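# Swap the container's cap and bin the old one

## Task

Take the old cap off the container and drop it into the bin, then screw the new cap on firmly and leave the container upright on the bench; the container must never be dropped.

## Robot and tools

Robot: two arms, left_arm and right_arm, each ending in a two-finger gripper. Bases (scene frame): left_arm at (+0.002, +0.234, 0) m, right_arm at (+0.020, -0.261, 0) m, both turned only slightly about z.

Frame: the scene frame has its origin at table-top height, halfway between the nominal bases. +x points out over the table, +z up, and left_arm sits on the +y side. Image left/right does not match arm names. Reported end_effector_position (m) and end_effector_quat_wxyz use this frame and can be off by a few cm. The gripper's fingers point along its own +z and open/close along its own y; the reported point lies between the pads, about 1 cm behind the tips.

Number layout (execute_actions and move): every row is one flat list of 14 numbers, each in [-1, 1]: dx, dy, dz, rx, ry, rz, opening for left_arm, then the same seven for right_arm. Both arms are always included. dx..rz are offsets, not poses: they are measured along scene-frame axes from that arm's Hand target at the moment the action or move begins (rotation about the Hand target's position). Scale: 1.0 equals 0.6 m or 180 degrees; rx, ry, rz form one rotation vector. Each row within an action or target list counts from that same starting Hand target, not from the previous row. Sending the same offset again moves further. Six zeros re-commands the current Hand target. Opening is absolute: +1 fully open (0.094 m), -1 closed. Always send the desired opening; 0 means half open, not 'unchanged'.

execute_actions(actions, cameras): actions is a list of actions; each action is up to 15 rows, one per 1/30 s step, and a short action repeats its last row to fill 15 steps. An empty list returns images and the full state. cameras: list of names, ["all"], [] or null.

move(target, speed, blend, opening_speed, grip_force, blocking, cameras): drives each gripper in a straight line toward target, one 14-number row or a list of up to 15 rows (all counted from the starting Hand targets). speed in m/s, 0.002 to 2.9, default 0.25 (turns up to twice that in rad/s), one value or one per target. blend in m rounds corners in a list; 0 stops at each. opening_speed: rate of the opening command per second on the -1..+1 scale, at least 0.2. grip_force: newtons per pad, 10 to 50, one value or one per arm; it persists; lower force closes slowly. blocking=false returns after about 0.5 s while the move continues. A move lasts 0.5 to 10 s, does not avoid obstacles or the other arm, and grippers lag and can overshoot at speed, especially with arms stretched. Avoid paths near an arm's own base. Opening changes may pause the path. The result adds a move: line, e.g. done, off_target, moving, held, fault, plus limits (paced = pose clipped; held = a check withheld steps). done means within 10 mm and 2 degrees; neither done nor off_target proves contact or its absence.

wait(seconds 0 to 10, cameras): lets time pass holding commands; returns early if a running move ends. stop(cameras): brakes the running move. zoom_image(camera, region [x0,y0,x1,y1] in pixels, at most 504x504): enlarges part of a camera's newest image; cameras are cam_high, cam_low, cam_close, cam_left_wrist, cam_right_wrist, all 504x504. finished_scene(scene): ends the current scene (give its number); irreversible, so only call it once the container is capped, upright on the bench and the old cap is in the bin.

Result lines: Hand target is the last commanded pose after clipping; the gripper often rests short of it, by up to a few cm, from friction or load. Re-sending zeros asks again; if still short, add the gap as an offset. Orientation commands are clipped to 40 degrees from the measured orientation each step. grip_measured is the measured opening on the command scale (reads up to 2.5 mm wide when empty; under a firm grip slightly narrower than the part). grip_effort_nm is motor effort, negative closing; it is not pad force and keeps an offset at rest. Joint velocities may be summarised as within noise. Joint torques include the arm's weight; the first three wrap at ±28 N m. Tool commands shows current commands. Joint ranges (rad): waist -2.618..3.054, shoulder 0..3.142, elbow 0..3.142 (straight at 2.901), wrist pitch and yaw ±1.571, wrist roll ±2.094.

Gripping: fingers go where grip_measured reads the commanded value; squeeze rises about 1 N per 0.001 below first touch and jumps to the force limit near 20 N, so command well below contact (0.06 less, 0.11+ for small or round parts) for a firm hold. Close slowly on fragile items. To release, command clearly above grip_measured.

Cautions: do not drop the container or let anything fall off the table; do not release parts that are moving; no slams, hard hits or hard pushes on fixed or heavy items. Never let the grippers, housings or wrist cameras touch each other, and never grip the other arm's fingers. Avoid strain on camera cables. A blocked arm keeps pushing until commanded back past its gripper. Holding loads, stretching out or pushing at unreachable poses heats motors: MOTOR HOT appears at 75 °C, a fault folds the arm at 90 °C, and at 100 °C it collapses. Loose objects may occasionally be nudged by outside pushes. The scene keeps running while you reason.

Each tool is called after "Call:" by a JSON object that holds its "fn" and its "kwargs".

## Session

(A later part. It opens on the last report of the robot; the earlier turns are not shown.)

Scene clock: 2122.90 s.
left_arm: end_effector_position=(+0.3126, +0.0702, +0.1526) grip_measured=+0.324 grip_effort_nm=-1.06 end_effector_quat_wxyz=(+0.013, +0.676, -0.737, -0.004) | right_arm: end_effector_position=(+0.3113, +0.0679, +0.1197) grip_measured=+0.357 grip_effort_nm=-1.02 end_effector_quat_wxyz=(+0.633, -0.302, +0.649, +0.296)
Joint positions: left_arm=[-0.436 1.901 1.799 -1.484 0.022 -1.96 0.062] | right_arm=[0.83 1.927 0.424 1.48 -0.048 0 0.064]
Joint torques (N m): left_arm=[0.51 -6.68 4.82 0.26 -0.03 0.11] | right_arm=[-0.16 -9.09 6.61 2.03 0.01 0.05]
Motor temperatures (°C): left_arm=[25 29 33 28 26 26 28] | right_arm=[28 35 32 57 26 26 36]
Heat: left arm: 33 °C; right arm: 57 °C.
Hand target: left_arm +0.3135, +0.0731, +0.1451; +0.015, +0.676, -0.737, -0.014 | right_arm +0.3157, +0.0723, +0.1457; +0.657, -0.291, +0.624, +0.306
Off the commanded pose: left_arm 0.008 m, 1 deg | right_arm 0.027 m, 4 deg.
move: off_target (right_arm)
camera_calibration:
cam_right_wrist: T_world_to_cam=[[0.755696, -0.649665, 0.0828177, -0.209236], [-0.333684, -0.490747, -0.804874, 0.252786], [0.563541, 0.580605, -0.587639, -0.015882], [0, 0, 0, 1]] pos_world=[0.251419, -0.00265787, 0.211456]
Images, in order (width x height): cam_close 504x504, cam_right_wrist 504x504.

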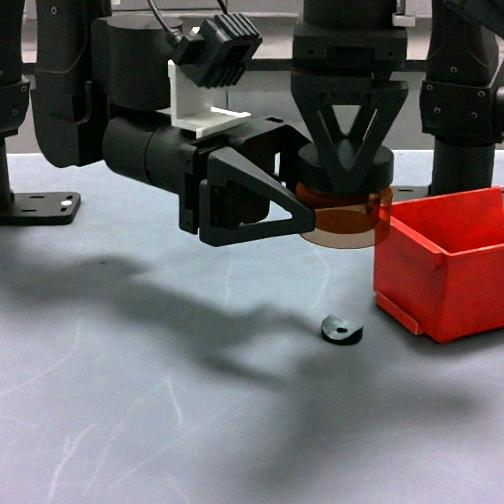

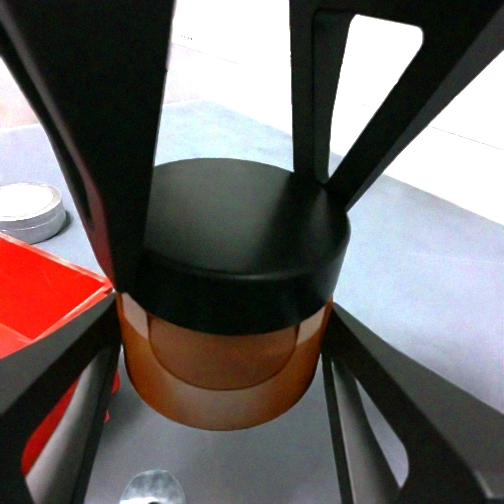

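Call:
{"fn": "move", "kwargs": {"target": [0,0,-0.0067,-0.0175,0,-0.4274,0.2, 0,0,0,0,0,0,0.2], "speed": 0.25, "cameras": ["cam_close","cam_right_wrist"]}}

Call:
{"fn": "zoom_image", "kwargs": {"camera": "cam_close", "region": [270, 80, 430, 260]}}

Scene clock: 2144.20 s.
left_arm: end_effector_position=(+0.3118, +0.0705, +0.1483) grip_measured=+0.324 grip_effort_nm=-1.06 end_effector_quat_wxyz=(-0.015, -0.071, +0.997, -0.004) | right_arm: end_effector_position=(+0.3113, +0.0678, +0.1178) grip_measured=+0.357 grip_effort_nm=-1.02 end_effector_quat_wxyz=(+0.631, -0.303, +0.651, +0.295)
Joint positions: left_arm=[-0.436 1.901 1.781 -1.473 0.022 -0.619 0.062] | right_arm=[0.83 1.927 0.424 1.472 -0.048 0 0.064]
Joint torques (N m): left_arm=[0.55 -6.79 4.77 0.32 -0.01 0.11] | right_arm=[-0.18 -9.02 6.67 2.12 -0.01 0.07]
Motor temperatures (°C): left_arm=[25 29 33 28 26 26 28] | right_arm=[28 35 32 57 26 26 36]
Heat: left arm: 33 °C; right arm: 57 °C.
Hand target: left_arm +0.3135, +0.0730, +0.1411; -0.020, -0.070, +0.997, +0.001 | right_arm +0.3157, +0.0723, +0.1458; +0.657, -0.291, +0.624, +0.306
Off the commanded pose: left_arm 0.008 m, 1 deg | right_arm 0.029 m, 5 deg.
move: off_target (right_arm)
camera_calibration:
cam_right_wrist: T_world_to_cam=[[0.756113, -0.649208, 0.082598, -0.20923], [-0.337821, -0.495279, -0.80036, 0.25218], [0.560509, 0.577259, -0.593802, -0.0150511], [0, 0, 0, 1]] pos_world=[0.25183, -0.00224617, 0.21018]
Images, in order (width x height): cam_close 504x504, cam_right_wrist 504x504.

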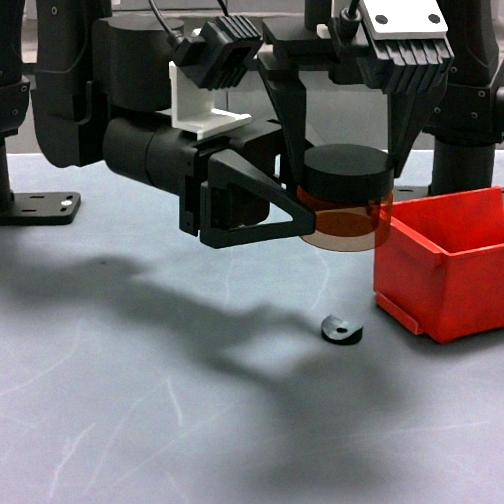

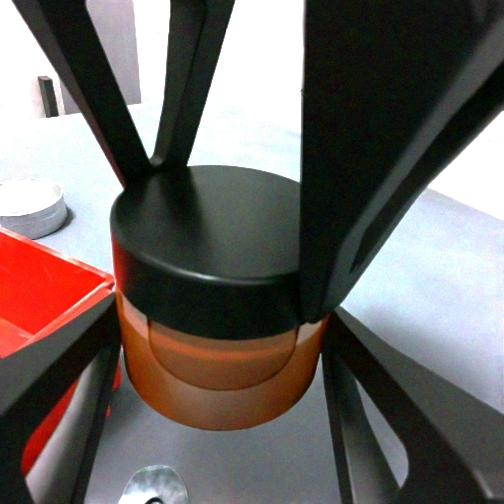

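Scaled by 2.800 from the camera's 504x504 image, which has a finer 720x720 frame.

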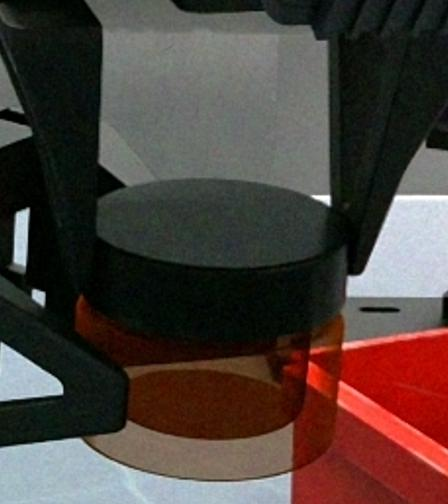

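Call:
{"fn": "move", "kwargs": {"target": [[0,0,0.003,0,0,0,0.6, 0,0,0,0,0,0,0.2],[0,0,0.003,0.0175,0,0.4274,0.2, 0,0,0,0,0,0,0.2],[0,0,-0.0017,0,0,0,0.2, 0,0,0,0,0,0,0.2]], "speed": [0.3,0.5,0.3], "opening_speed": 1.0, "cameras": ["cam_close","cam_right_wrist"]}}

Call:
{"fn": "zoom_image", "kwargs": {"camera": "cam_close", "region": [270, 80, 430, 260]}}

Scene clock: 2169.47 s.
left_arm: end_effector_position=(+0.3117, +0.0707, +0.1472) grip_measured=+0.322 grip_effort_nm=-1.06 end_effector_quat_wxyz=(-0.016, -0.073, +0.997, -0.005) | right_arm: end_effector_position=(+0.3113, +0.0678, +0.1165) grip_measured=+0.357 grip_effort_nm=-1.02 end_effector_quat_wxyz=(+0.629, -0.303, +0.653, +0.294)
Joint positions: left_arm=[-0.434 1.901 1.777 -1.47 0.026 -0.62 0.062] | right_arm=[0.83 1.927 0.424 1.467 -0.048 0 0.064]
Joint torques (N m): left_arm=[0.38 -6.83 4.75 0.32 -0.03 0.14] | right_arm=[-0.25 -9.01 6.65 2.16 0.02 0.01]
Motor temperatures (°C): left_arm=[25 29 33 28 26 26 28] | right_arm=[28 35 32 57 26 26 36]
Heat: left arm: 33 °C; right arm: 57 °C.
Hand target: left_arm +0.3135, +0.0730, +0.1400; -0.020, -0.070, +0.997, +0.001 | right_arm +0.3157, +0.0723, +0.1457; +0.657, -0.291, +0.624, +0.306
Off the commanded pose: left_arm 0.008 m, 1 deg | right_arm 0.030 m, 5 deg.
move: off_target (right_arm)
camera_calibration:
cam_right_wrist: T_world_to_cam=[[0.756432, -0.648867, 0.0823531, -0.209162], [-0.340738, -0.498399, -0.79718, 0.251923], [0.558309, 0.574952, -0.598099, -0.0144745], [0, 0, 0, 1]] pos_world=[0.252138, -0.00183807, 0.209396]
Images, in order (width x height): cam_close 504x504, cam_right_wrist 504x504.

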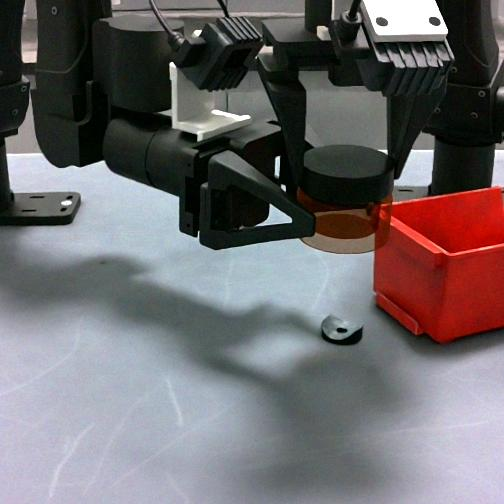

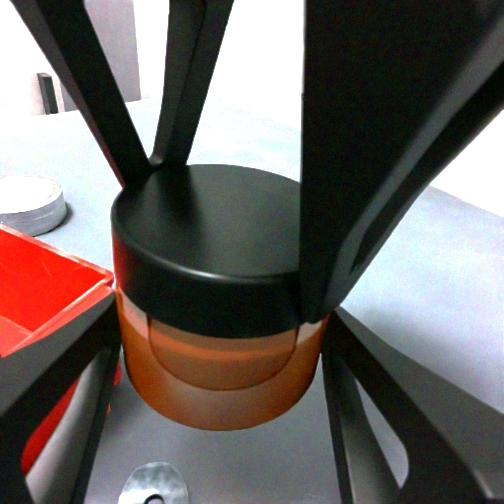

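Scaled by 2.800 from the camera's 504x504 image, which has a finer 720x720 frame.

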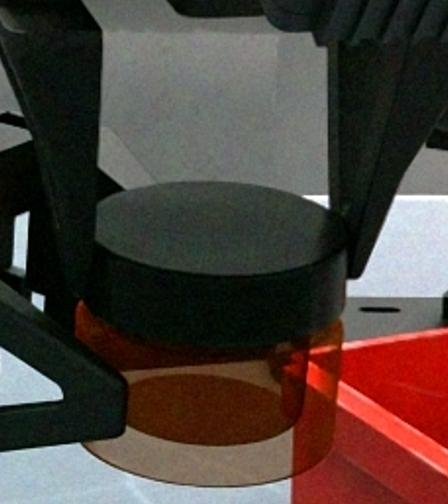

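Call:
{"fn": "move", "kwargs": {"target": [[0,0,0.003,0,0,0,0.6, 0,0,0,0,0,0,0.2],[0,0,0.003,0.0175,0,0.4274,0.2, 0,0,0,0,0,0,0.2],[0,0,0,0,0,0,0.2, 0,0,0,0,0,0,0.2]], "speed": [0.3,0.5,0.3], "opening_speed": 1.0, "cameras": ["cam_close","cam_right_wrist"]}}

Call:
{"fn": "zoom_image", "kwargs": {"camera": "cam_close", "region": [270, 80, 430, 260]}}

Scene clock: 2194.87 s.
left_arm: end_effector_position=(+0.3121, +0.0705, +0.1472) grip_measured=+0.322 grip_effort_nm=-1.06 end_effector_quat_wxyz=(-0.016, -0.073, +0.997, -0.006) | right_arm: end_effector_position=(+0.3113, +0.0678, +0.1163) grip_measured=+0.357 grip_effort_nm=-1.02 end_effector_quat_wxyz=(+0.629, -0.304, +0.653, +0.294)
Joint positions: left_arm=[-0.434 1.901 1.777 -1.468 0.026 -0.621 0.062] | right_arm=[0.83 1.927 0.424 1.466 -0.048 0 0.064]
Joint torques (N m): left_arm=[0.36 -6.83 4.75 0.31 -0.05 0.17] | right_arm=[-0.27 -9.03 6.6 2.14 -0.02 0.03]
Motor temperatures (°C): left_arm=[25 29 33 28 26 26 28] | right_arm=[28 36 32 55 26 26 36]
Heat: left arm: 33 °C; right arm: 55 °C.
Hand target: left_arm +0.3134, +0.0730, +0.1400; -0.020, -0.070, +0.997, +0.001 | right_arm +0.3157, +0.0723, +0.1457; +0.657, -0.291, +0.624, +0.306
Off the commanded pose: left_arm 0.008 m, 1 deg | right_arm 0.030 m, 5 deg.
move: off_target (right_arm)
camera_calibration:
cam_right_wrist: T_world_to_cam=[[0.75648, -0.648819, 0.0822917, -0.209221], [-0.341197, -0.49886, -0.796695, 0.251814], [0.557963, 0.574606, -0.598753, -0.0144264], [0, 0, 0, 1]] pos_world=[0.252239, -0.00183685, 0.209198]
Images, in order (width x height): cam_close 504x504, cam_right_wrist 504x504.

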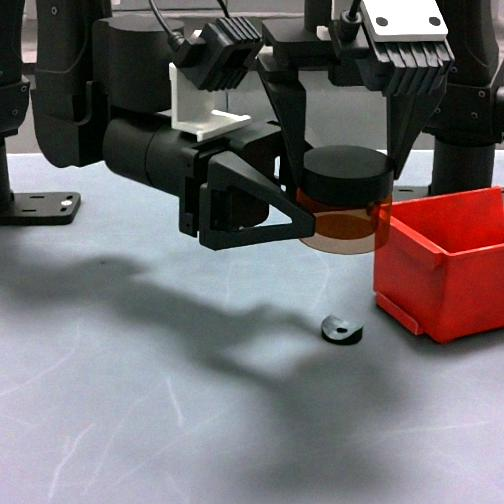

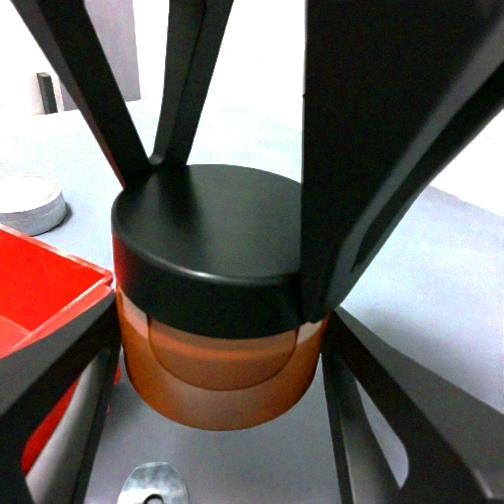

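Scaled by 2.800 from the camera's 504x504 image, which has a finer 720x720 frame.

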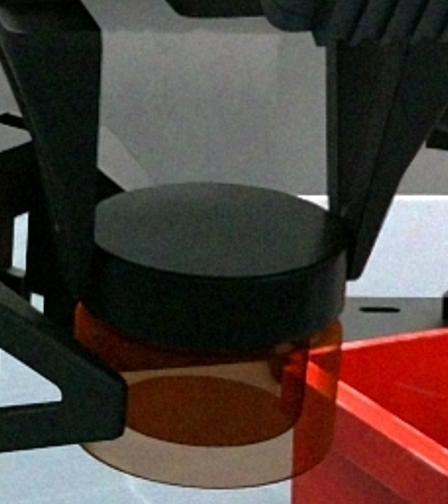

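Call:
{"fn": "move", "kwargs": {"target": [[0,0,0.002,0,0,0,0.6, 0,0,0,0,0,0,0.2],[0,0,0.002,0.0175,0,0.4274,0.2, 0,0,0,0,0,0,0.2],[0,0,-0.0035,0,0,0,0.2, 0,0,0,0,0,0,0.2]], "speed": [0.3,0.5,0.3], "opening_speed": 1.0, "cameras": ["cam_close","cam_right_wrist"]}}

Scene clock: 2215.63 s.
left_arm: end_effector_position=(+0.3123, +0.0704, +0.1452) grip_measured=+0.322 grip_effort_nm=-1.06 end_effector_quat_wxyz=(-0.016, -0.074, +0.997, -0.006) | right_arm: end_effector_position=(+0.3112, +0.0677, +0.1147) grip_measured=+0.357 grip_effort_nm=-1.02 end_effector_quat_wxyz=(+0.626, -0.304, +0.655, +0.293)
Joint positions: left_arm=[-0.434 1.901 1.769 -1.46 0.026 -0.622 0.062] | right_arm=[0.83 1.927 0.424 1.46 -0.048 0 0.064]
Joint torques (N m): left_arm=[0.36 -6.9 4.67 0.31 -0.04 0.14] | right_arm=[-0.08 -8.98 6.54 2.21 0 0.06]
Motor temperatures (°C): left_arm=[24 29 33 28 26 26 28] | right_arm=[28 36 32 55 26 26 36]
Heat: left arm: 33 °C; right arm: 55 °C.
Hand target: left_arm +0.3135, +0.0730, +0.1380; -0.020, -0.070, +0.997, +0.001 | right_arm +0.3157, +0.0723, +0.1457; +0.657, -0.291, +0.624, +0.306
Off the commanded pose: left_arm 0.008 m, 1 deg | right_arm 0.032 m, 5 deg.
move: off_target (right_arm)
camera_calibration:
cam_right_wrist: T_world_to_cam=[[0.756843, -0.648426, 0.0820511, -0.209149], [-0.344677, -0.502629, -0.792819, 0.251409], [0.555326, 0.571758, -0.603909, -0.013686], [0, 0, 0, 1]] pos_world=[0.252548, -0.00142687, 0.208218]
Images, in order (width x height): cam_close 504x504, cam_right_wrist 504x504.

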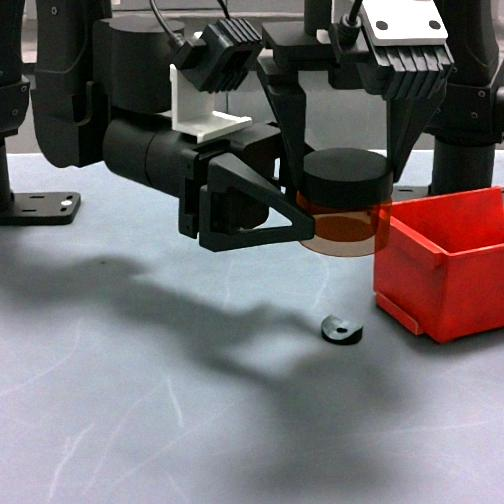

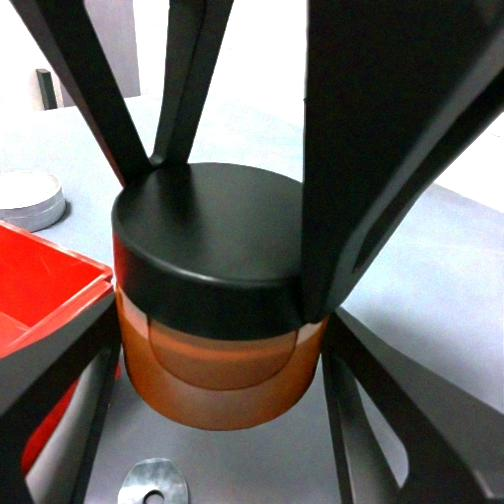

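Call:
{"fn": "wait", "kwargs": {"seconds": 0, "cameras": ["cam_close","cam_low","cam_left_wrist","cam_right_wrist"]}}

Call:
{"fn": "zoom_image", "kwargs": {"camera": "cam_close", "region": [285, 140, 405, 260]}}

Call:
{"fn": "zoom_image", "kwargs": {"camera": "cam_right_wrist", "region": [100, 250, 350, 440]}}

Call:
{"fn": "zoom_image", "kwargs": {"camera": "cam_left_wrist", "region": [90, 110, 350, 370]}}

Call:
{"fn": "zoom_image", "kwargs": {"camera": "cam_low", "region": [100, 60, 350, 260]}}

Scene clock: 2236.97 s.
left_arm: end_effector_position=(+0.3123, +0.0704, +0.1452) grip_measured=+0.322 grip_effort_nm=-1.06 end_effector_quat_wxyz=(-0.016, -0.073, +0.997, -0.006) | right_arm: end_effector_position=(+0.3112, +0.0677, +0.1147) grip_measured=+0.357 grip_effort_nm=-1.02 end_effector_quat_wxyz=(+0.626, -0.304, +0.655, +0.293)
Joint positions: left_arm=[-0.434 1.901 1.769 -1.46 0.026 -0.621 0.062] | right_arm=[0.83 1.927 0.424 1.46 -0.048 0 0.064]
Joint torques (N m): left_arm=[0.36 -6.89 4.66 0.32 -0.05 0.16] | right_arm=[-0.12 -9.06 6.53 2.23 -0.02 0.03]
Motor temperatures (°C): left_arm=[24 29 33 28 26 26 28] | right_arm=[28 36 32 57 26 26 36]
Heat: left arm: 33 °C; right arm: 57 °C.
Hand target: left_arm +0.3135, +0.0730, +0.1380; -0.020, -0.070, +0.997, +0.001 | right_arm +0.3157, +0.0723, +0.1457; +0.657, -0.291, +0.624, +0.306
Tool commands: left_gripper/opening=+0.2 right_gripper/opening=+0.2
Off the commanded pose: left_arm 0.008 m, 1 deg | right_arm 0.032 m, 5 deg.
camera_calibration:
cam_left_wrist: T_world_to_cam=[[0.262839, -0.96406, 0.0387737, -0.0301987], [-0.795922, -0.193932, 0.573496, 0.201938], [-0.545366, -0.181598, -0.81829, 0.427108], [0, 0, 0, 1]] pos_world=[0.401594, 0.0876108, 0.234859]
cam_right_wrist: T_world_to_cam=[[0.756843, -0.648426, 0.0820511, -0.209149], [-0.344677, -0.502629, -0.792819, 0.251409], [0.555326, 0.571758, -0.603909, -0.013686], [0, 0, 0, 1]] pos_world=[0.252548, -0.00142687, 0.208218]
Images, in order (width x height): cam_low 504x504, cam_close 504x504, cam_left_wrist 504x504, cam_right_wrist 504x504.

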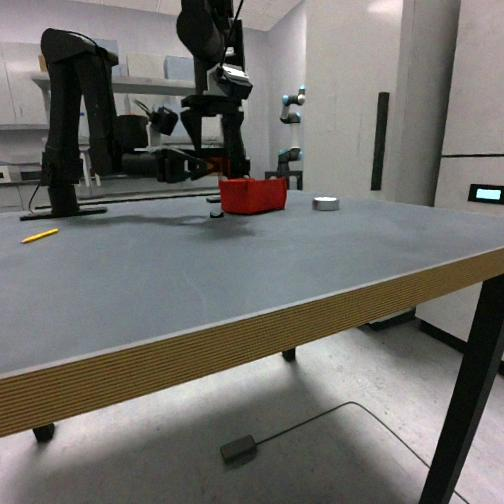

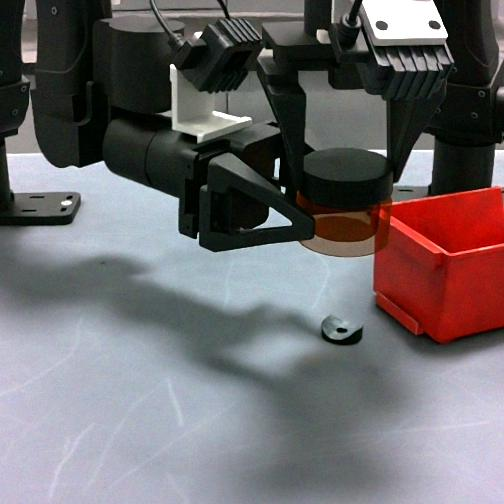

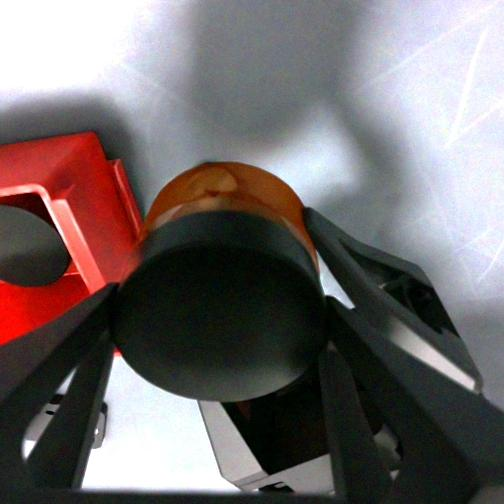

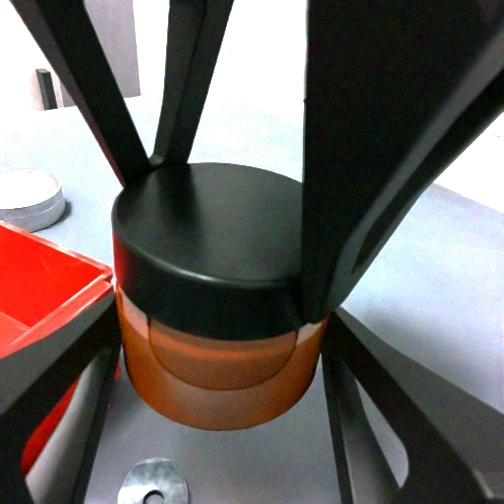

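Scaled by 4.200 from the camera's 504x504 image, which has a finer 720x720 frame.

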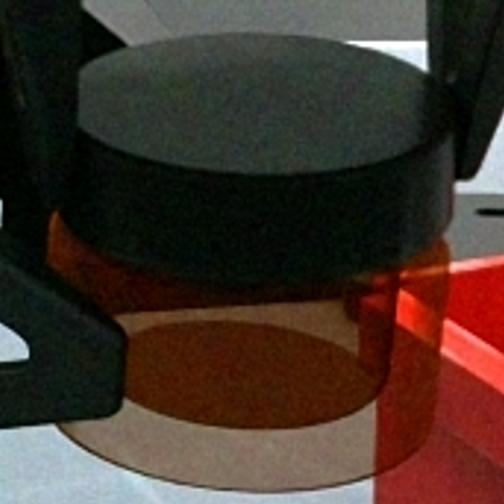

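Scaled by 2.016 from the camera's 504x504 image, which has a finer 720x720 frame.

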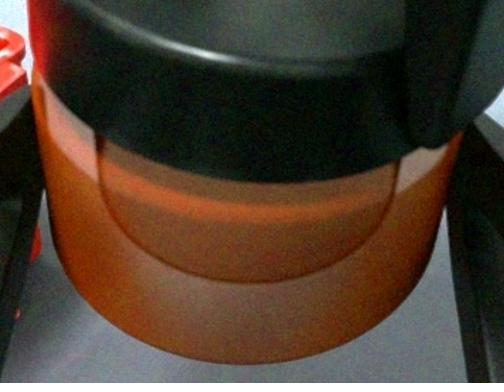

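Scaled by 1.938 from the camera's 504x504 image, which has a finer 720x720 frame.

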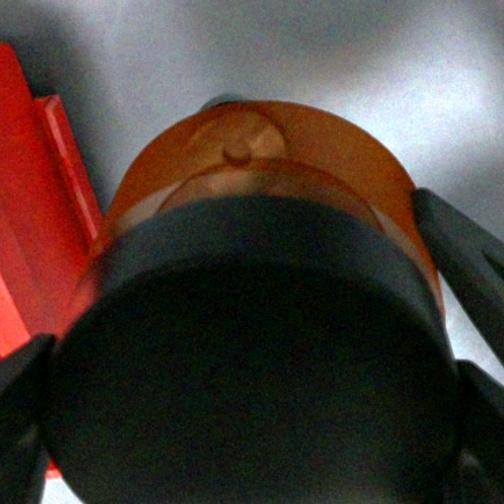

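Scaled by 2.016 from the camera's 504x504 image, which has a finer 720x720 frame.

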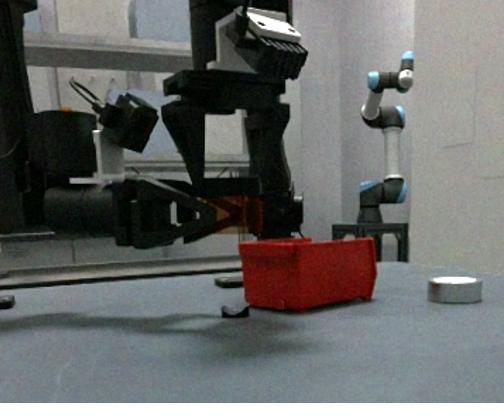

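Call:
{"fn": "move", "kwargs": {"target": [[0,0,0.002,0,0,0,0.6, 0,0,0,0,0,0,0.2],[0,0,0.002,0.0175,0,0.4274,0.2, 0,0,0,0,0,0,0.2],[0,0,-0.001,0,0,0,0.2, 0,0,0,0,0,0,0.2]], "speed": [0.3,0.5,0.3], "opening_speed": 1.0, "cameras": ["cam_close","cam_right_wrist"]}}

Call:
{"fn": "zoom_image", "kwargs": {"camera": "cam_right_wrist", "region": [100, 250, 350, 440]}}

Scene clock: 2275.23 s.
left_arm: end_effector_position=(+0.3124, +0.0703, +0.1446) grip_measured=+0.322 grip_effort_nm=-1.06 end_effector_quat_wxyz=(-0.016, -0.073, +0.997, -0.006) | right_arm: end_effector_position=(+0.3112, +0.0677, +0.1147) grip_measured=+0.357 grip_effort_nm=-1.02 end_effector_quat_wxyz=(+0.626, -0.304, +0.655, +0.293)
Joint positions: left_arm=[-0.434 1.901 1.766 -1.457 0.026 -0.621 0.062] | right_arm=[0.83 1.927 0.424 1.46 -0.048 0 0.064]
Joint torques (N m): left_arm=[0.35 -6.9 4.68 0.31 -0.05 0.11] | right_arm=[-0.08 -9.02 6.68 2.21 0.02 0.06]
Motor temperatures (°C): left_arm=[24 28 33 28 26 26 28] | right_arm=[28 36 32 58 26 26 36]
Heat: left arm: 33 °C; right arm: 58 °C.
Hand target: left_arm +0.3135, +0.0730, +0.1374; -0.020, -0.070, +0.997, +0.001 | right_arm +0.3157, +0.0723, +0.1457; +0.657, -0.291, +0.624, +0.306
Off the commanded pose: left_arm 0.008 m, 1 deg | right_arm 0.032 m, 5 deg.
move: off_target (right_arm)
camera_calibration:
cam_right_wrist: T_world_to_cam=[[0.756843, -0.648426, 0.0820511, -0.209149], [-0.344677, -0.502629, -0.792819, 0.251409], [0.555326, 0.571758, -0.603909, -0.013686], [0, 0, 0, 1]] pos_world=[0.252548, -0.00142687, 0.208218]
Images, in order (width x height): cam_close 504x504, cam_right_wrist 504x504.

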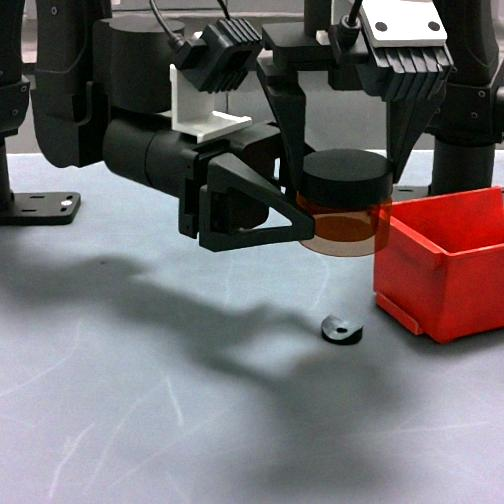

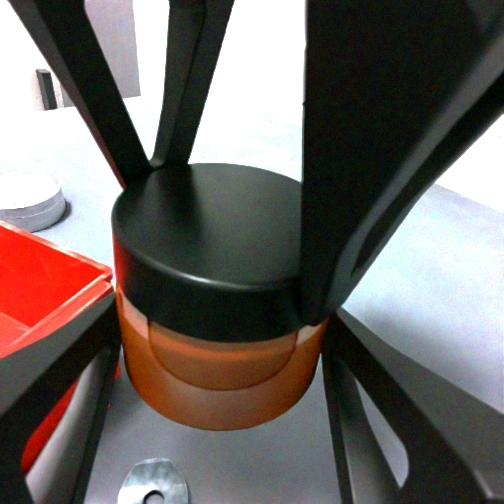

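Scaled by 2.016 from the camera's 504x504 image, which has a finer 720x720 frame.

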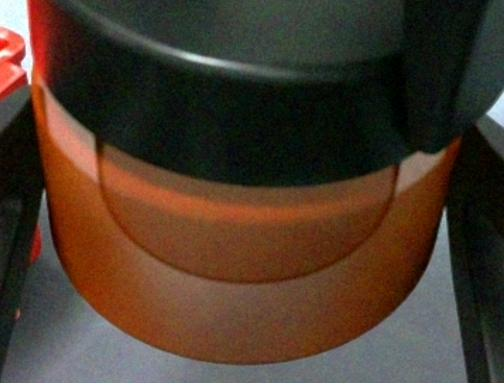

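Call:
{"fn": "move", "kwargs": {"target": [[0,0,0.002,0,0,0,0.6,0,0,0,0,0,0,0.2],[0,0,0.002,0.0175,0,0.4274,0.2,0,0,0,0,0,0,0.2],[0,0,-0.0015,0,0,0,0.2,0,0,0,0,0,0,0.2]], "speed": [0.3,0.5,0.3], "opening_speed": 1.0, "cameras": ["cam_right_wrist","cam_left_wrist"]}}

Scene clock: 2345.07 s.
left_arm: end_effector_position=(+0.3123, +0.0703, +0.1436) grip_measured=+0.324 grip_effort_nm=-1.06 end_effector_quat_wxyz=(-0.016, -0.074, +0.997, -0.006) | right_arm: end_effector_position=(+0.3112, +0.0677, +0.1143) grip_measured=+0.357 grip_effort_nm=-1.02 end_effector_quat_wxyz=(+0.626, -0.305, +0.656, +0.293)
Joint positions: left_arm=[-0.434 1.901 1.762 -1.454 0.026 -0.623 0.062] | right_arm=[0.83 1.927 0.424 1.458 -0.048 0 0.064]
Joint torques (N m): left_arm=[0.35 -6.93 4.66 0.31 -0.05 0.15] | right_arm=[-0.13 -8.99 6.37 2.18 0.01 0.02]
Motor temperatures (°C): left_arm=[24 28 33 28 26 26 28] | right_arm=[28 36 32 59 26 26 36]
Heat: left arm: 33 °C; right arm: 59 °C.
Hand target: left_arm +0.3134, +0.0730, +0.1364; -0.020, -0.070, +0.997, +0.001 | right_arm +0.3157, +0.0723, +0.1457; +0.657, -0.291, +0.624, +0.306
Off the commanded pose: left_arm 0.008 m, 1 deg | right_arm 0.032 m, 6 deg.
move: off_target (right_arm)
camera_calibration:
cam_left_wrist: T_world_to_cam=[[0.264689, -0.963565, 0.0385091, -0.0307604], [-0.795079, -0.19546, 0.574147, 0.202577], [-0.5457, -0.182588, -0.817846, 0.425853], [0, 0, 0, 1]] pos_world=[0.401595, 0.0877119, 0.233158]
cam_right_wrist: T_world_to_cam=[[0.756891, -0.64838, 0.0819759, -0.209132], [-0.34553, -0.503479, -0.791908, 0.251286], [0.55473, 0.571063, -0.605113, -0.01358], [0, 0, 0, 1]] pos_world=[0.25265, -0.00132448, 0.207922]
Images, in order (width x height): cam_left_wrist 504x504, cam_right_wrist 504x504.

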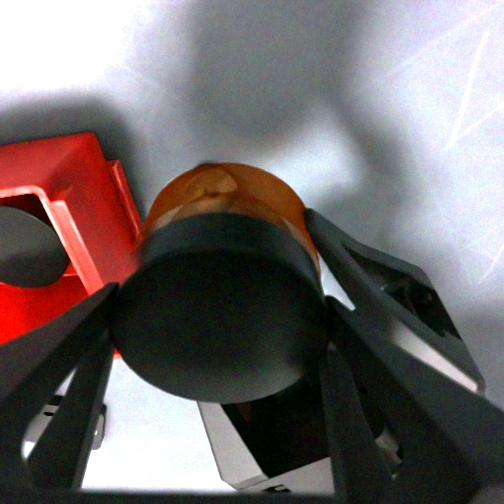

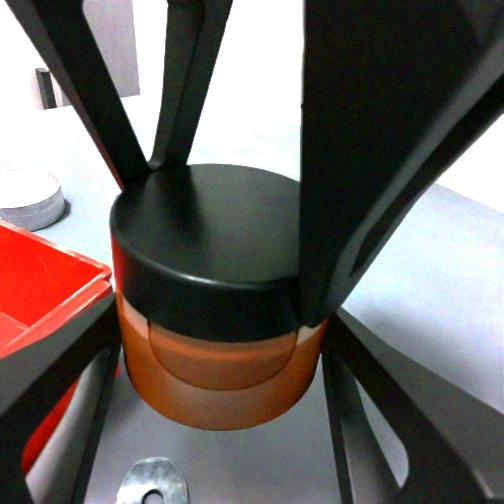

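Call:
{"fn": "move", "kwargs": {"target": [[0,0,0.002,0,0,0,0.6,0,0,0,0,0,0,0.2],[0,0,0.002,0.0175,0,0.4274,0.2,0,0,0,0,0,0,0.2],[0,0,-0.0013,0,0,0,0.2,0,0,0,0,0,0,0.2]], "speed": [0.3,0.5,0.3], "opening_speed": 1.0, "cameras": ["cam_right_wrist"]}}

Call:
{"fn": "move", "kwargs": {"target": [[0,0,0.002,0,0,0,0.6,0,0,0,0,0,0,0.2],[0,0,0.002,0.0175,0,0.4274,0.2,0,0,0,0,0,0,0.2],[0,0,-0.0013,0,0,0,0.2,0,0,0,0,0,0,0.2]], "speed": [0.3,0.5,0.3], "opening_speed": 1.0, "cameras": ["cam_right_wrist"]}}

Scene clock: 2364.03 s.
left_arm: end_effector_position=(+0.3126, +0.0701, +0.1427) grip_measured=+0.323 grip_effort_nm=-1.06 end_effector_quat_wxyz=(-0.016, -0.074, +0.997, -0.006) | right_arm: end_effector_position=(+0.3112, +0.0677, +0.1140) grip_measured=+0.357 grip_effort_nm=-1.02 end_effector_quat_wxyz=(+0.626, -0.305, +0.656, +0.293)
Joint positions: left_arm=[-0.434 1.901 1.759 -1.449 0.026 -0.622 0.062] | right_arm=[0.83 1.927 0.424 1.457 -0.048 0 0.064]
Joint torques (N m): left_arm=[0.36 -6.94 4.66 0.31 -0.05 0.17] | right_arm=[-0.16 -9.06 6.64 2.23 0.02 0.04]
Motor temperatures (°C): left_arm=[24 28 32 28 26 26 28] | right_arm=[28 36 32 59 26 26 36]
Heat: left arm: 32 °C; right arm: 59 °C.
Hand target: left_arm +0.3134, +0.0730, +0.1356; -0.020, -0.070, +0.997, +0.001 | right_arm +0.3156, +0.0723, +0.1457; +0.657, -0.291, +0.624, +0.306
Off the commanded pose: left_arm 0.008 m, 1 deg | right_arm 0.032 m, 6 deg.
move: off_target (right_arm)
camera_calibration:
cam_right_wrist: T_world_to_cam=[[0.756939, -0.648321, 0.0819923, -0.20915], [-0.346097, -0.504148, -0.791235, 0.251299], [0.55431, 0.570539, -0.605991, -0.0134648], [0, 0, 0, 1]] pos_world=[0.252751, -0.00122266, 0.207826]
Images, in order (width x height): cam_right_wrist 504x504.

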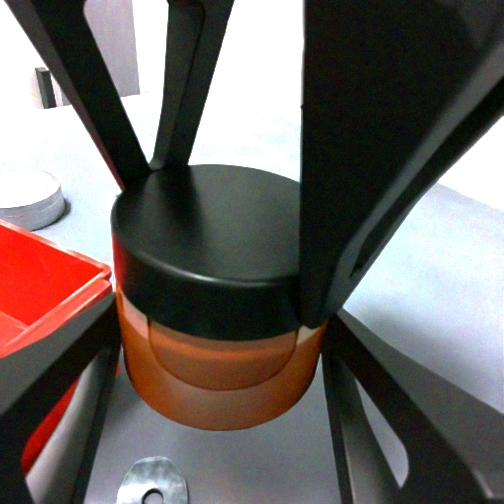

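Scene clock: 2370.73 s.
left_arm: end_effector_position=(+0.3126, +0.0701, +0.1420) grip_measured=+0.323 grip_effort_nm=-1.06 end_effector_quat_wxyz=(-0.016, -0.074, +0.997, -0.006) | right_arm: end_effector_position=(+0.3112, +0.0677, +0.1137) grip_measured=+0.357 grip_effort_nm=-1.02 end_effector_quat_wxyz=(+0.625, -0.305, +0.656, +0.292)
Joint positions: left_arm=[-0.434 1.901 1.756 -1.447 0.026 -0.622 0.062] | right_arm=[0.83 1.927 0.424 1.456 -0.048 0 0.064]
Joint torques (N m): left_arm=[0.38 -6.95 4.64 0.3 -0.05 0.2] | right_arm=[-0.14 -9.07 6.49 2.27 -0.01 0.01]
Motor temperatures (°C): left_arm=[24 28 32 28 26 26 28] | right_arm=[28 37 32 60 26 26 36]
Heat: left arm: 32 °C; right arm: 60 °C.
Hand target: left_arm +0.3134, +0.0730, +0.1349; -0.020, -0.070, +0.997, +0.001 | right_arm +0.3156, +0.0723, +0.1457; +0.657, -0.291, +0.624, +0.306
Off the commanded pose: left_arm 0.008 m, 1 deg | right_arm 0.033 m, 6 deg.
move: off_target (right_arm)
camera_calibration:
cam_right_wrist: T_world_to_cam=[[0.757032, -0.648218, 0.0819519, -0.209149], [-0.346732, -0.504876, -0.790492, 0.251151], [0.553787, 0.570012, -0.606965, -0.0132518], [0, 0, 0, 1]] pos_world=[0.252753, -0.00122077, 0.207629]
Images, in order (width x height): cam_right_wrist 504x504.

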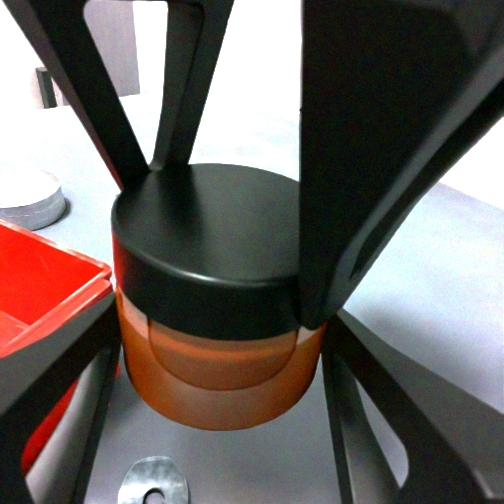

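Call:
{"fn": "zoom_image", "kwargs": {"camera": "cam_right_wrist", "region": [100, 150, 350, 440]}}

Scaled by 1.738 from the camera's 504x504 image, which has a finer 720x720 frame.

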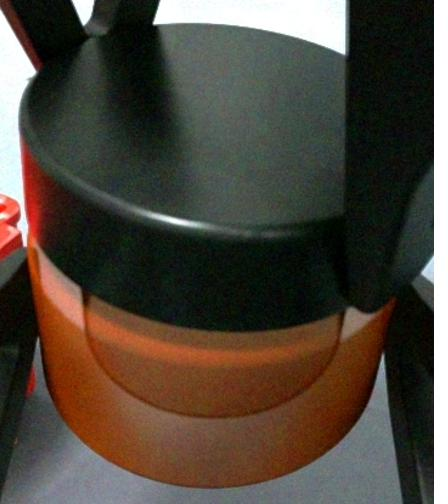

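Call:
{"fn": "execute_actions", "kwargs": {"actions": [], "cameras": ["cam_close","cam_low","cam_left_wrist","cam_right_wrist","cam_high"]}}

Call:
{"fn": "zoom_image", "kwargs": {"camera": "cam_close", "region": [240, 60, 440, 260]}}

Scene clock: 2422.67 s.
left_arm: end_effector_position=(+0.3126, +0.0701, +0.1420) grip_measured=+0.323 grip_effort_nm=-1.06 end_effector_quat_wxyz=(-0.016, -0.074, +0.997, -0.006) | right_arm: end_effector_position=(+0.3112, +0.0677, +0.1137) grip_measured=+0.357 grip_effort_nm=-1.02 end_effector_quat_wxyz=(+0.625, -0.305, +0.656, +0.292)
Joint positions: left_arm=[-0.434 1.901 1.756 -1.447 0.026 -0.622 0.062] | right_arm=[0.83 1.927 0.424 1.456 -0.048 0 0.064]
Joint velocities: within noise
Joint torques (N m): left_arm=[0.35 -6.97 4.66 0.3 -0.05 0.16] | right_arm=[-0.16 -8.99 6.6 2.26 -0.02 0.02]
Motor temperatures (°C): left_arm=[24 28 32 28 26 26 28] | right_arm=[28 37 32 62 26 26 36]
Heat: left arm: 32 °C; right arm: 62 °C.
Hand target: left_arm +0.3134, +0.0730, +0.1349; -0.020, -0.070, +0.997, +0.001 | right_arm +0.3156, +0.0723, +0.1457; +0.657, -0.291, +0.624, +0.306
Tool commands: left_gripper/opening=+0.2 right_gripper/opening=+0.2
Off the commanded pose: left_arm 0.008 m, 1 deg | right_arm 0.033 m, 6 deg.
camera_calibration:
cam_left_wrist: T_world_to_cam=[[0.26359, -0.963844, 0.039052, -0.0306044], [-0.79566, -0.19435, 0.573719, 0.20385], [-0.545386, -0.182298, -0.818121, 0.424529], [0, 0, 0, 1]] pos_world=[0.401794, 0.0875113, 0.231559]
cam_right_wrist: T_world_to_cam=[[0.757032, -0.648218, 0.0819519, -0.209149], [-0.346732, -0.504876, -0.790492, 0.251151], [0.553787, 0.570012, -0.606965, -0.0132518], [0, 0, 0, 1]] pos_world=[0.252753, -0.00122077, 0.207629]

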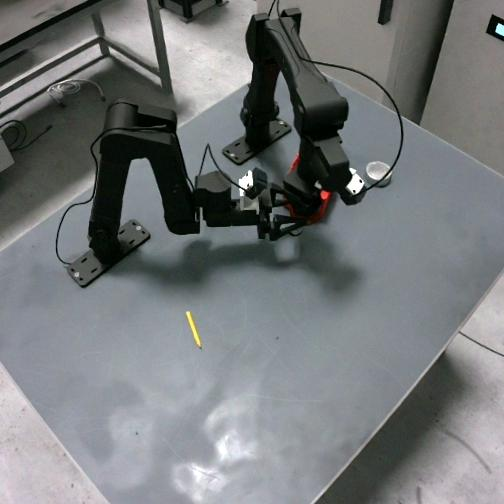

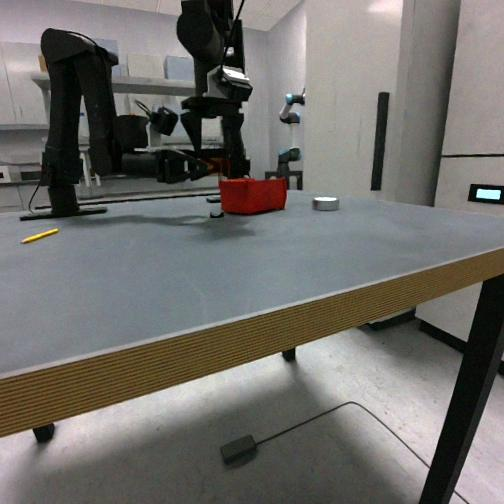

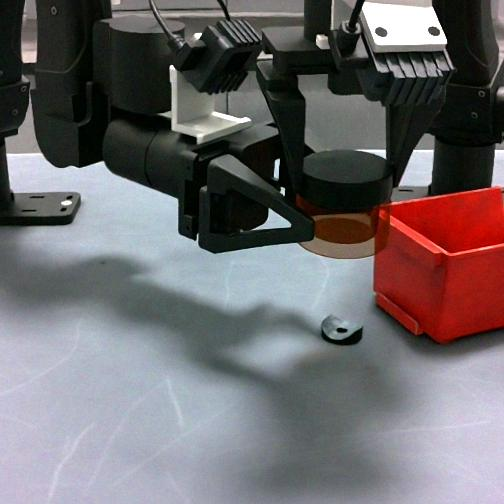

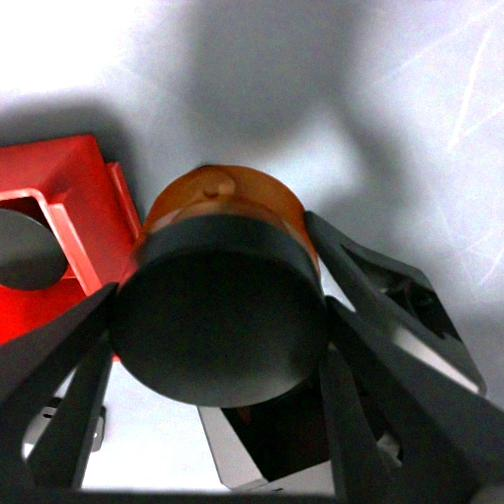

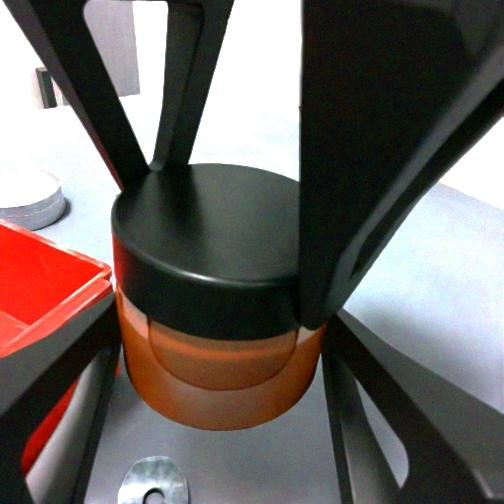

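Scaled by 2.520 from the camera's 504x504 image, which has a finer 720x720 frame.

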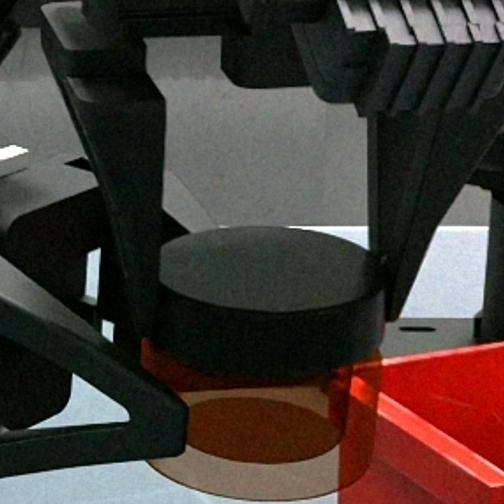

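Call:
{"fn": "zoom_image", "kwargs": {"camera": "cam_close", "region": [285, 140, 405, 260]}}

Call:
{"fn": "zoom_image", "kwargs": {"camera": "cam_left_wrist", "region": [90, 140, 350, 420]}}

Call:
{"fn": "zoom_image", "kwargs": {"camera": "cam_right_wrist", "region": [90, 270, 230, 440]}}

Call:
{"fn": "zoom_image", "kwargs": {"camera": "cam_right_wrist", "region": [220, 270, 360, 440]}}

Scaled by 4.200 from the camera's 504x504 image, which has a finer 720x720 frame.

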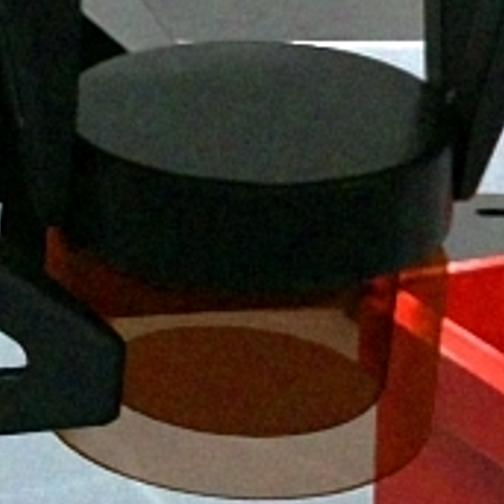

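Scaled by 1.800 from the camera's 504x504 image, which has a finer 720x720 frame.

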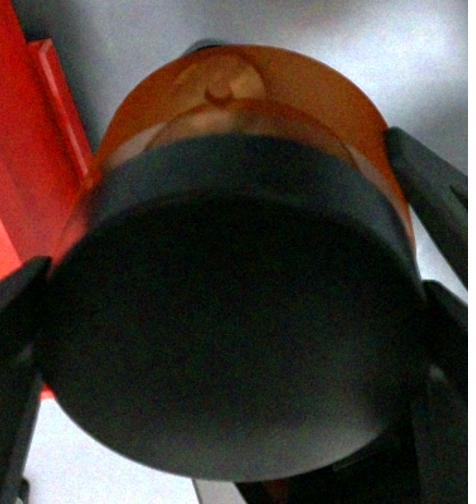

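Scaled by 2.965 from the camera's 504x504 image, which has a finer 720x720 frame.

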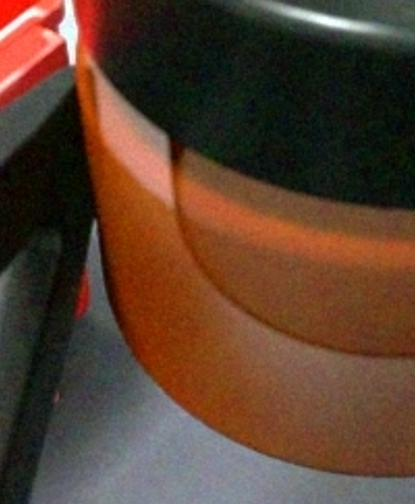

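Scaled by 2.965 from the camera's 504x504 image, which has a finer 720x720 frame.

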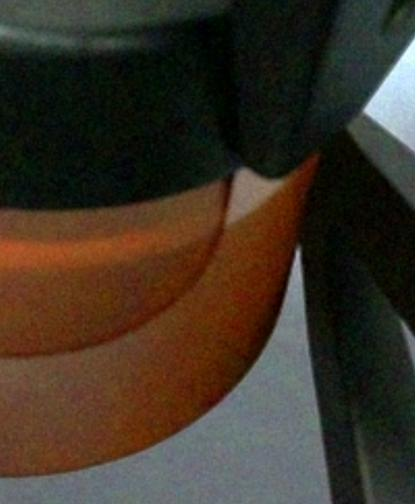

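Call:
{"fn": "move", "kwargs": {"target": [[0,0,0.004,0,0,0,0.6,0,0,0,0,0,0,0.2],[0,0,0.02,0.0175,0,0.4274,0.6,0,0,0,0,0,0,0.2]], "speed": [0.1,0.5], "opening_speed": 1.0, "cameras": ["cam_right_wrist","cam_left_wrist","cam_close"]}}

Call:
{"fn": "zoom_image", "kwargs": {"camera": "cam_close", "region": [285, 140, 405, 260]}}

Call:
{"fn": "zoom_image", "kwargs": {"camera": "cam_right_wrist", "region": [90, 150, 380, 440]}}

Call:
{"fn": "zoom_image", "kwargs": {"camera": "cam_left_wrist", "region": [90, 140, 350, 420]}}

Scene clock: 2555.77 s.
left_arm: end_effector_position=(+0.3118, +0.0706, +0.1453) grip_measured=+0.598 grip_effort_nm=0.07 end_effector_quat_wxyz=(+0.016, +0.671, -0.741, -0.006) | right_arm: end_effector_position=(+0.3112, +0.0677, +0.1142) grip_measured=+0.357 grip_effort_nm=-1.02 end_effector_quat_wxyz=(+0.626, -0.305, +0.656, +0.293)
Joint positions: left_arm=[-0.434 1.901 1.769 -1.462 0.026 -1.945 0.075] | right_arm=[0.83 1.927 0.424 1.458 -0.048 0 0.064]
Joint torques (N m): left_arm=[0.31 -6.68 7.51 -0.01 -0.06 -0.08] | right_arm=[0.02 -9.05 6.6 2.25 0.01 0.01]
Motor temperatures (°C): left_arm=[24 28 32 28 26 26 28] | right_arm=[28 37 32 63 26 26 36]
Heat: left arm: 32 °C; right arm: 63 °C.
Hand target: left_arm +0.3134, +0.0730, +0.1469; -0.015, -0.676, +0.737, +0.014 | right_arm +0.3156, +0.0723, +0.1457; +0.657, -0.291, +0.624, +0.306
Off the commanded pose: left_arm 0.003 m, 1 deg | right_arm 0.032 m, 6 deg.
move: off_target (right_arm)
camera_calibration:
cam_left_wrist: T_world_to_cam=[[0.999835, 0.0181491, 0.000940887, -0.323404], [0.0145479, -0.830324, 0.557092, -0.0039506], [0.010892, -0.556986, -0.83045, 0.281711], [0, 0, 0, 1]] pos_world=[0.32034, 0.159498, 0.236452]
cam_right_wrist: T_world_to_cam=[[0.75693, -0.648278, 0.0824119, -0.209232], [-0.345438, -0.50397, -0.791635, 0.251208], [0.554733, 0.570745, -0.60541, -0.0135189], [0, 0, 0, 1]] pos_world=[0.25265, -0.0013233, 0.207924]
Images, in order (width x height): cam_close 504x504, cam_left_wrist 504x504, cam_right_wrist 504x504.

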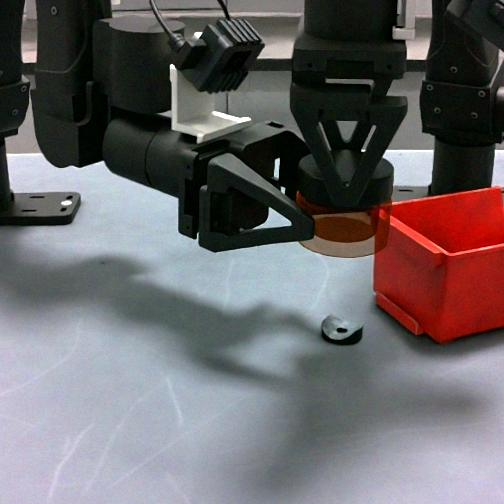

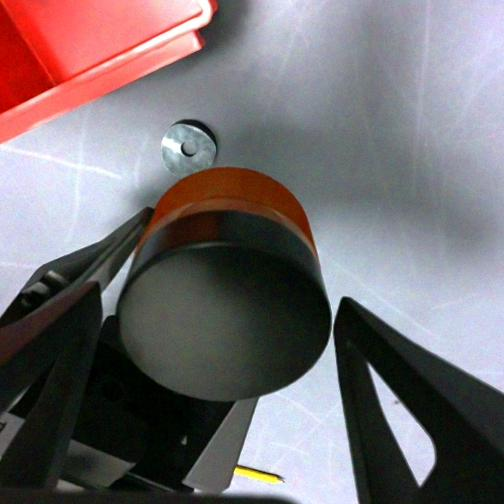

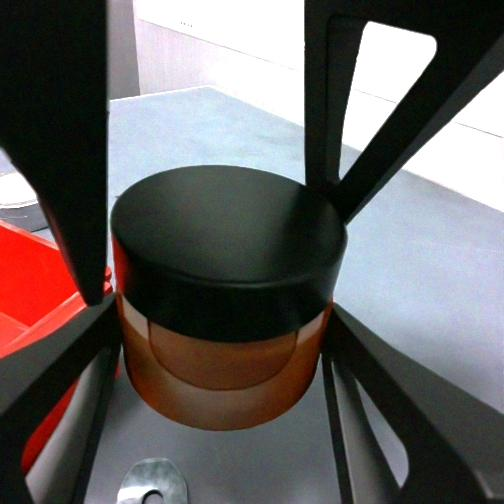

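Scaled by 4.200 from the camera's 504x504 image, which has a finer 720x720 frame.

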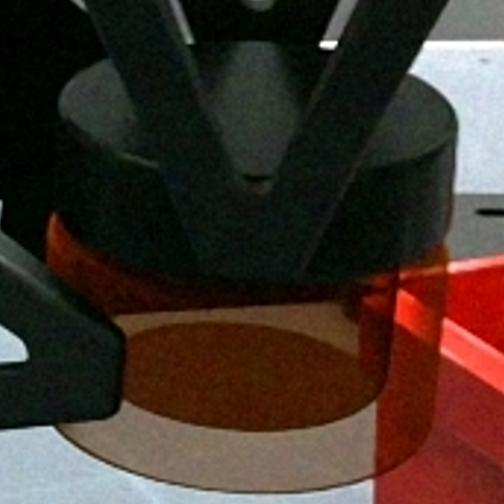

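Scaled by 1.738 from the camera's 504x504 image, which has a finer 720x720 frame.

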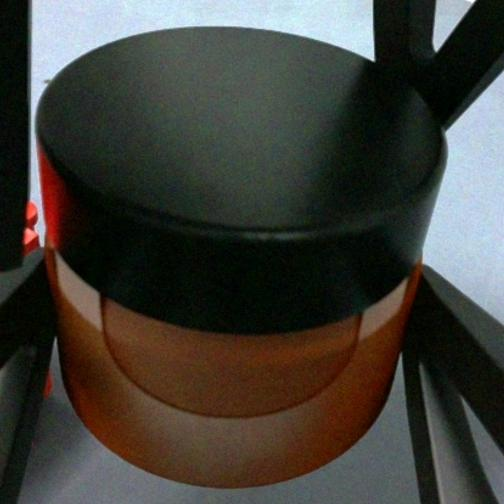

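Scaled by 1.800 from the camera's 504x504 image, which has a finer 720x720 frame.

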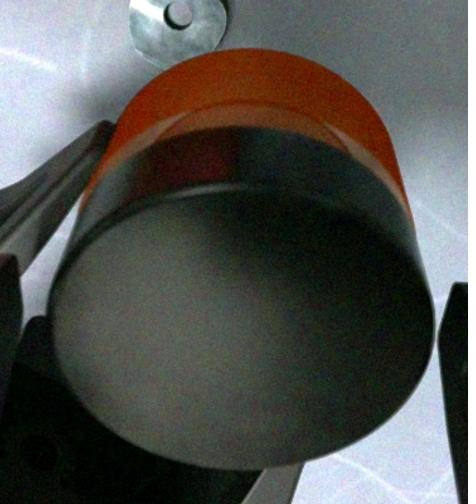

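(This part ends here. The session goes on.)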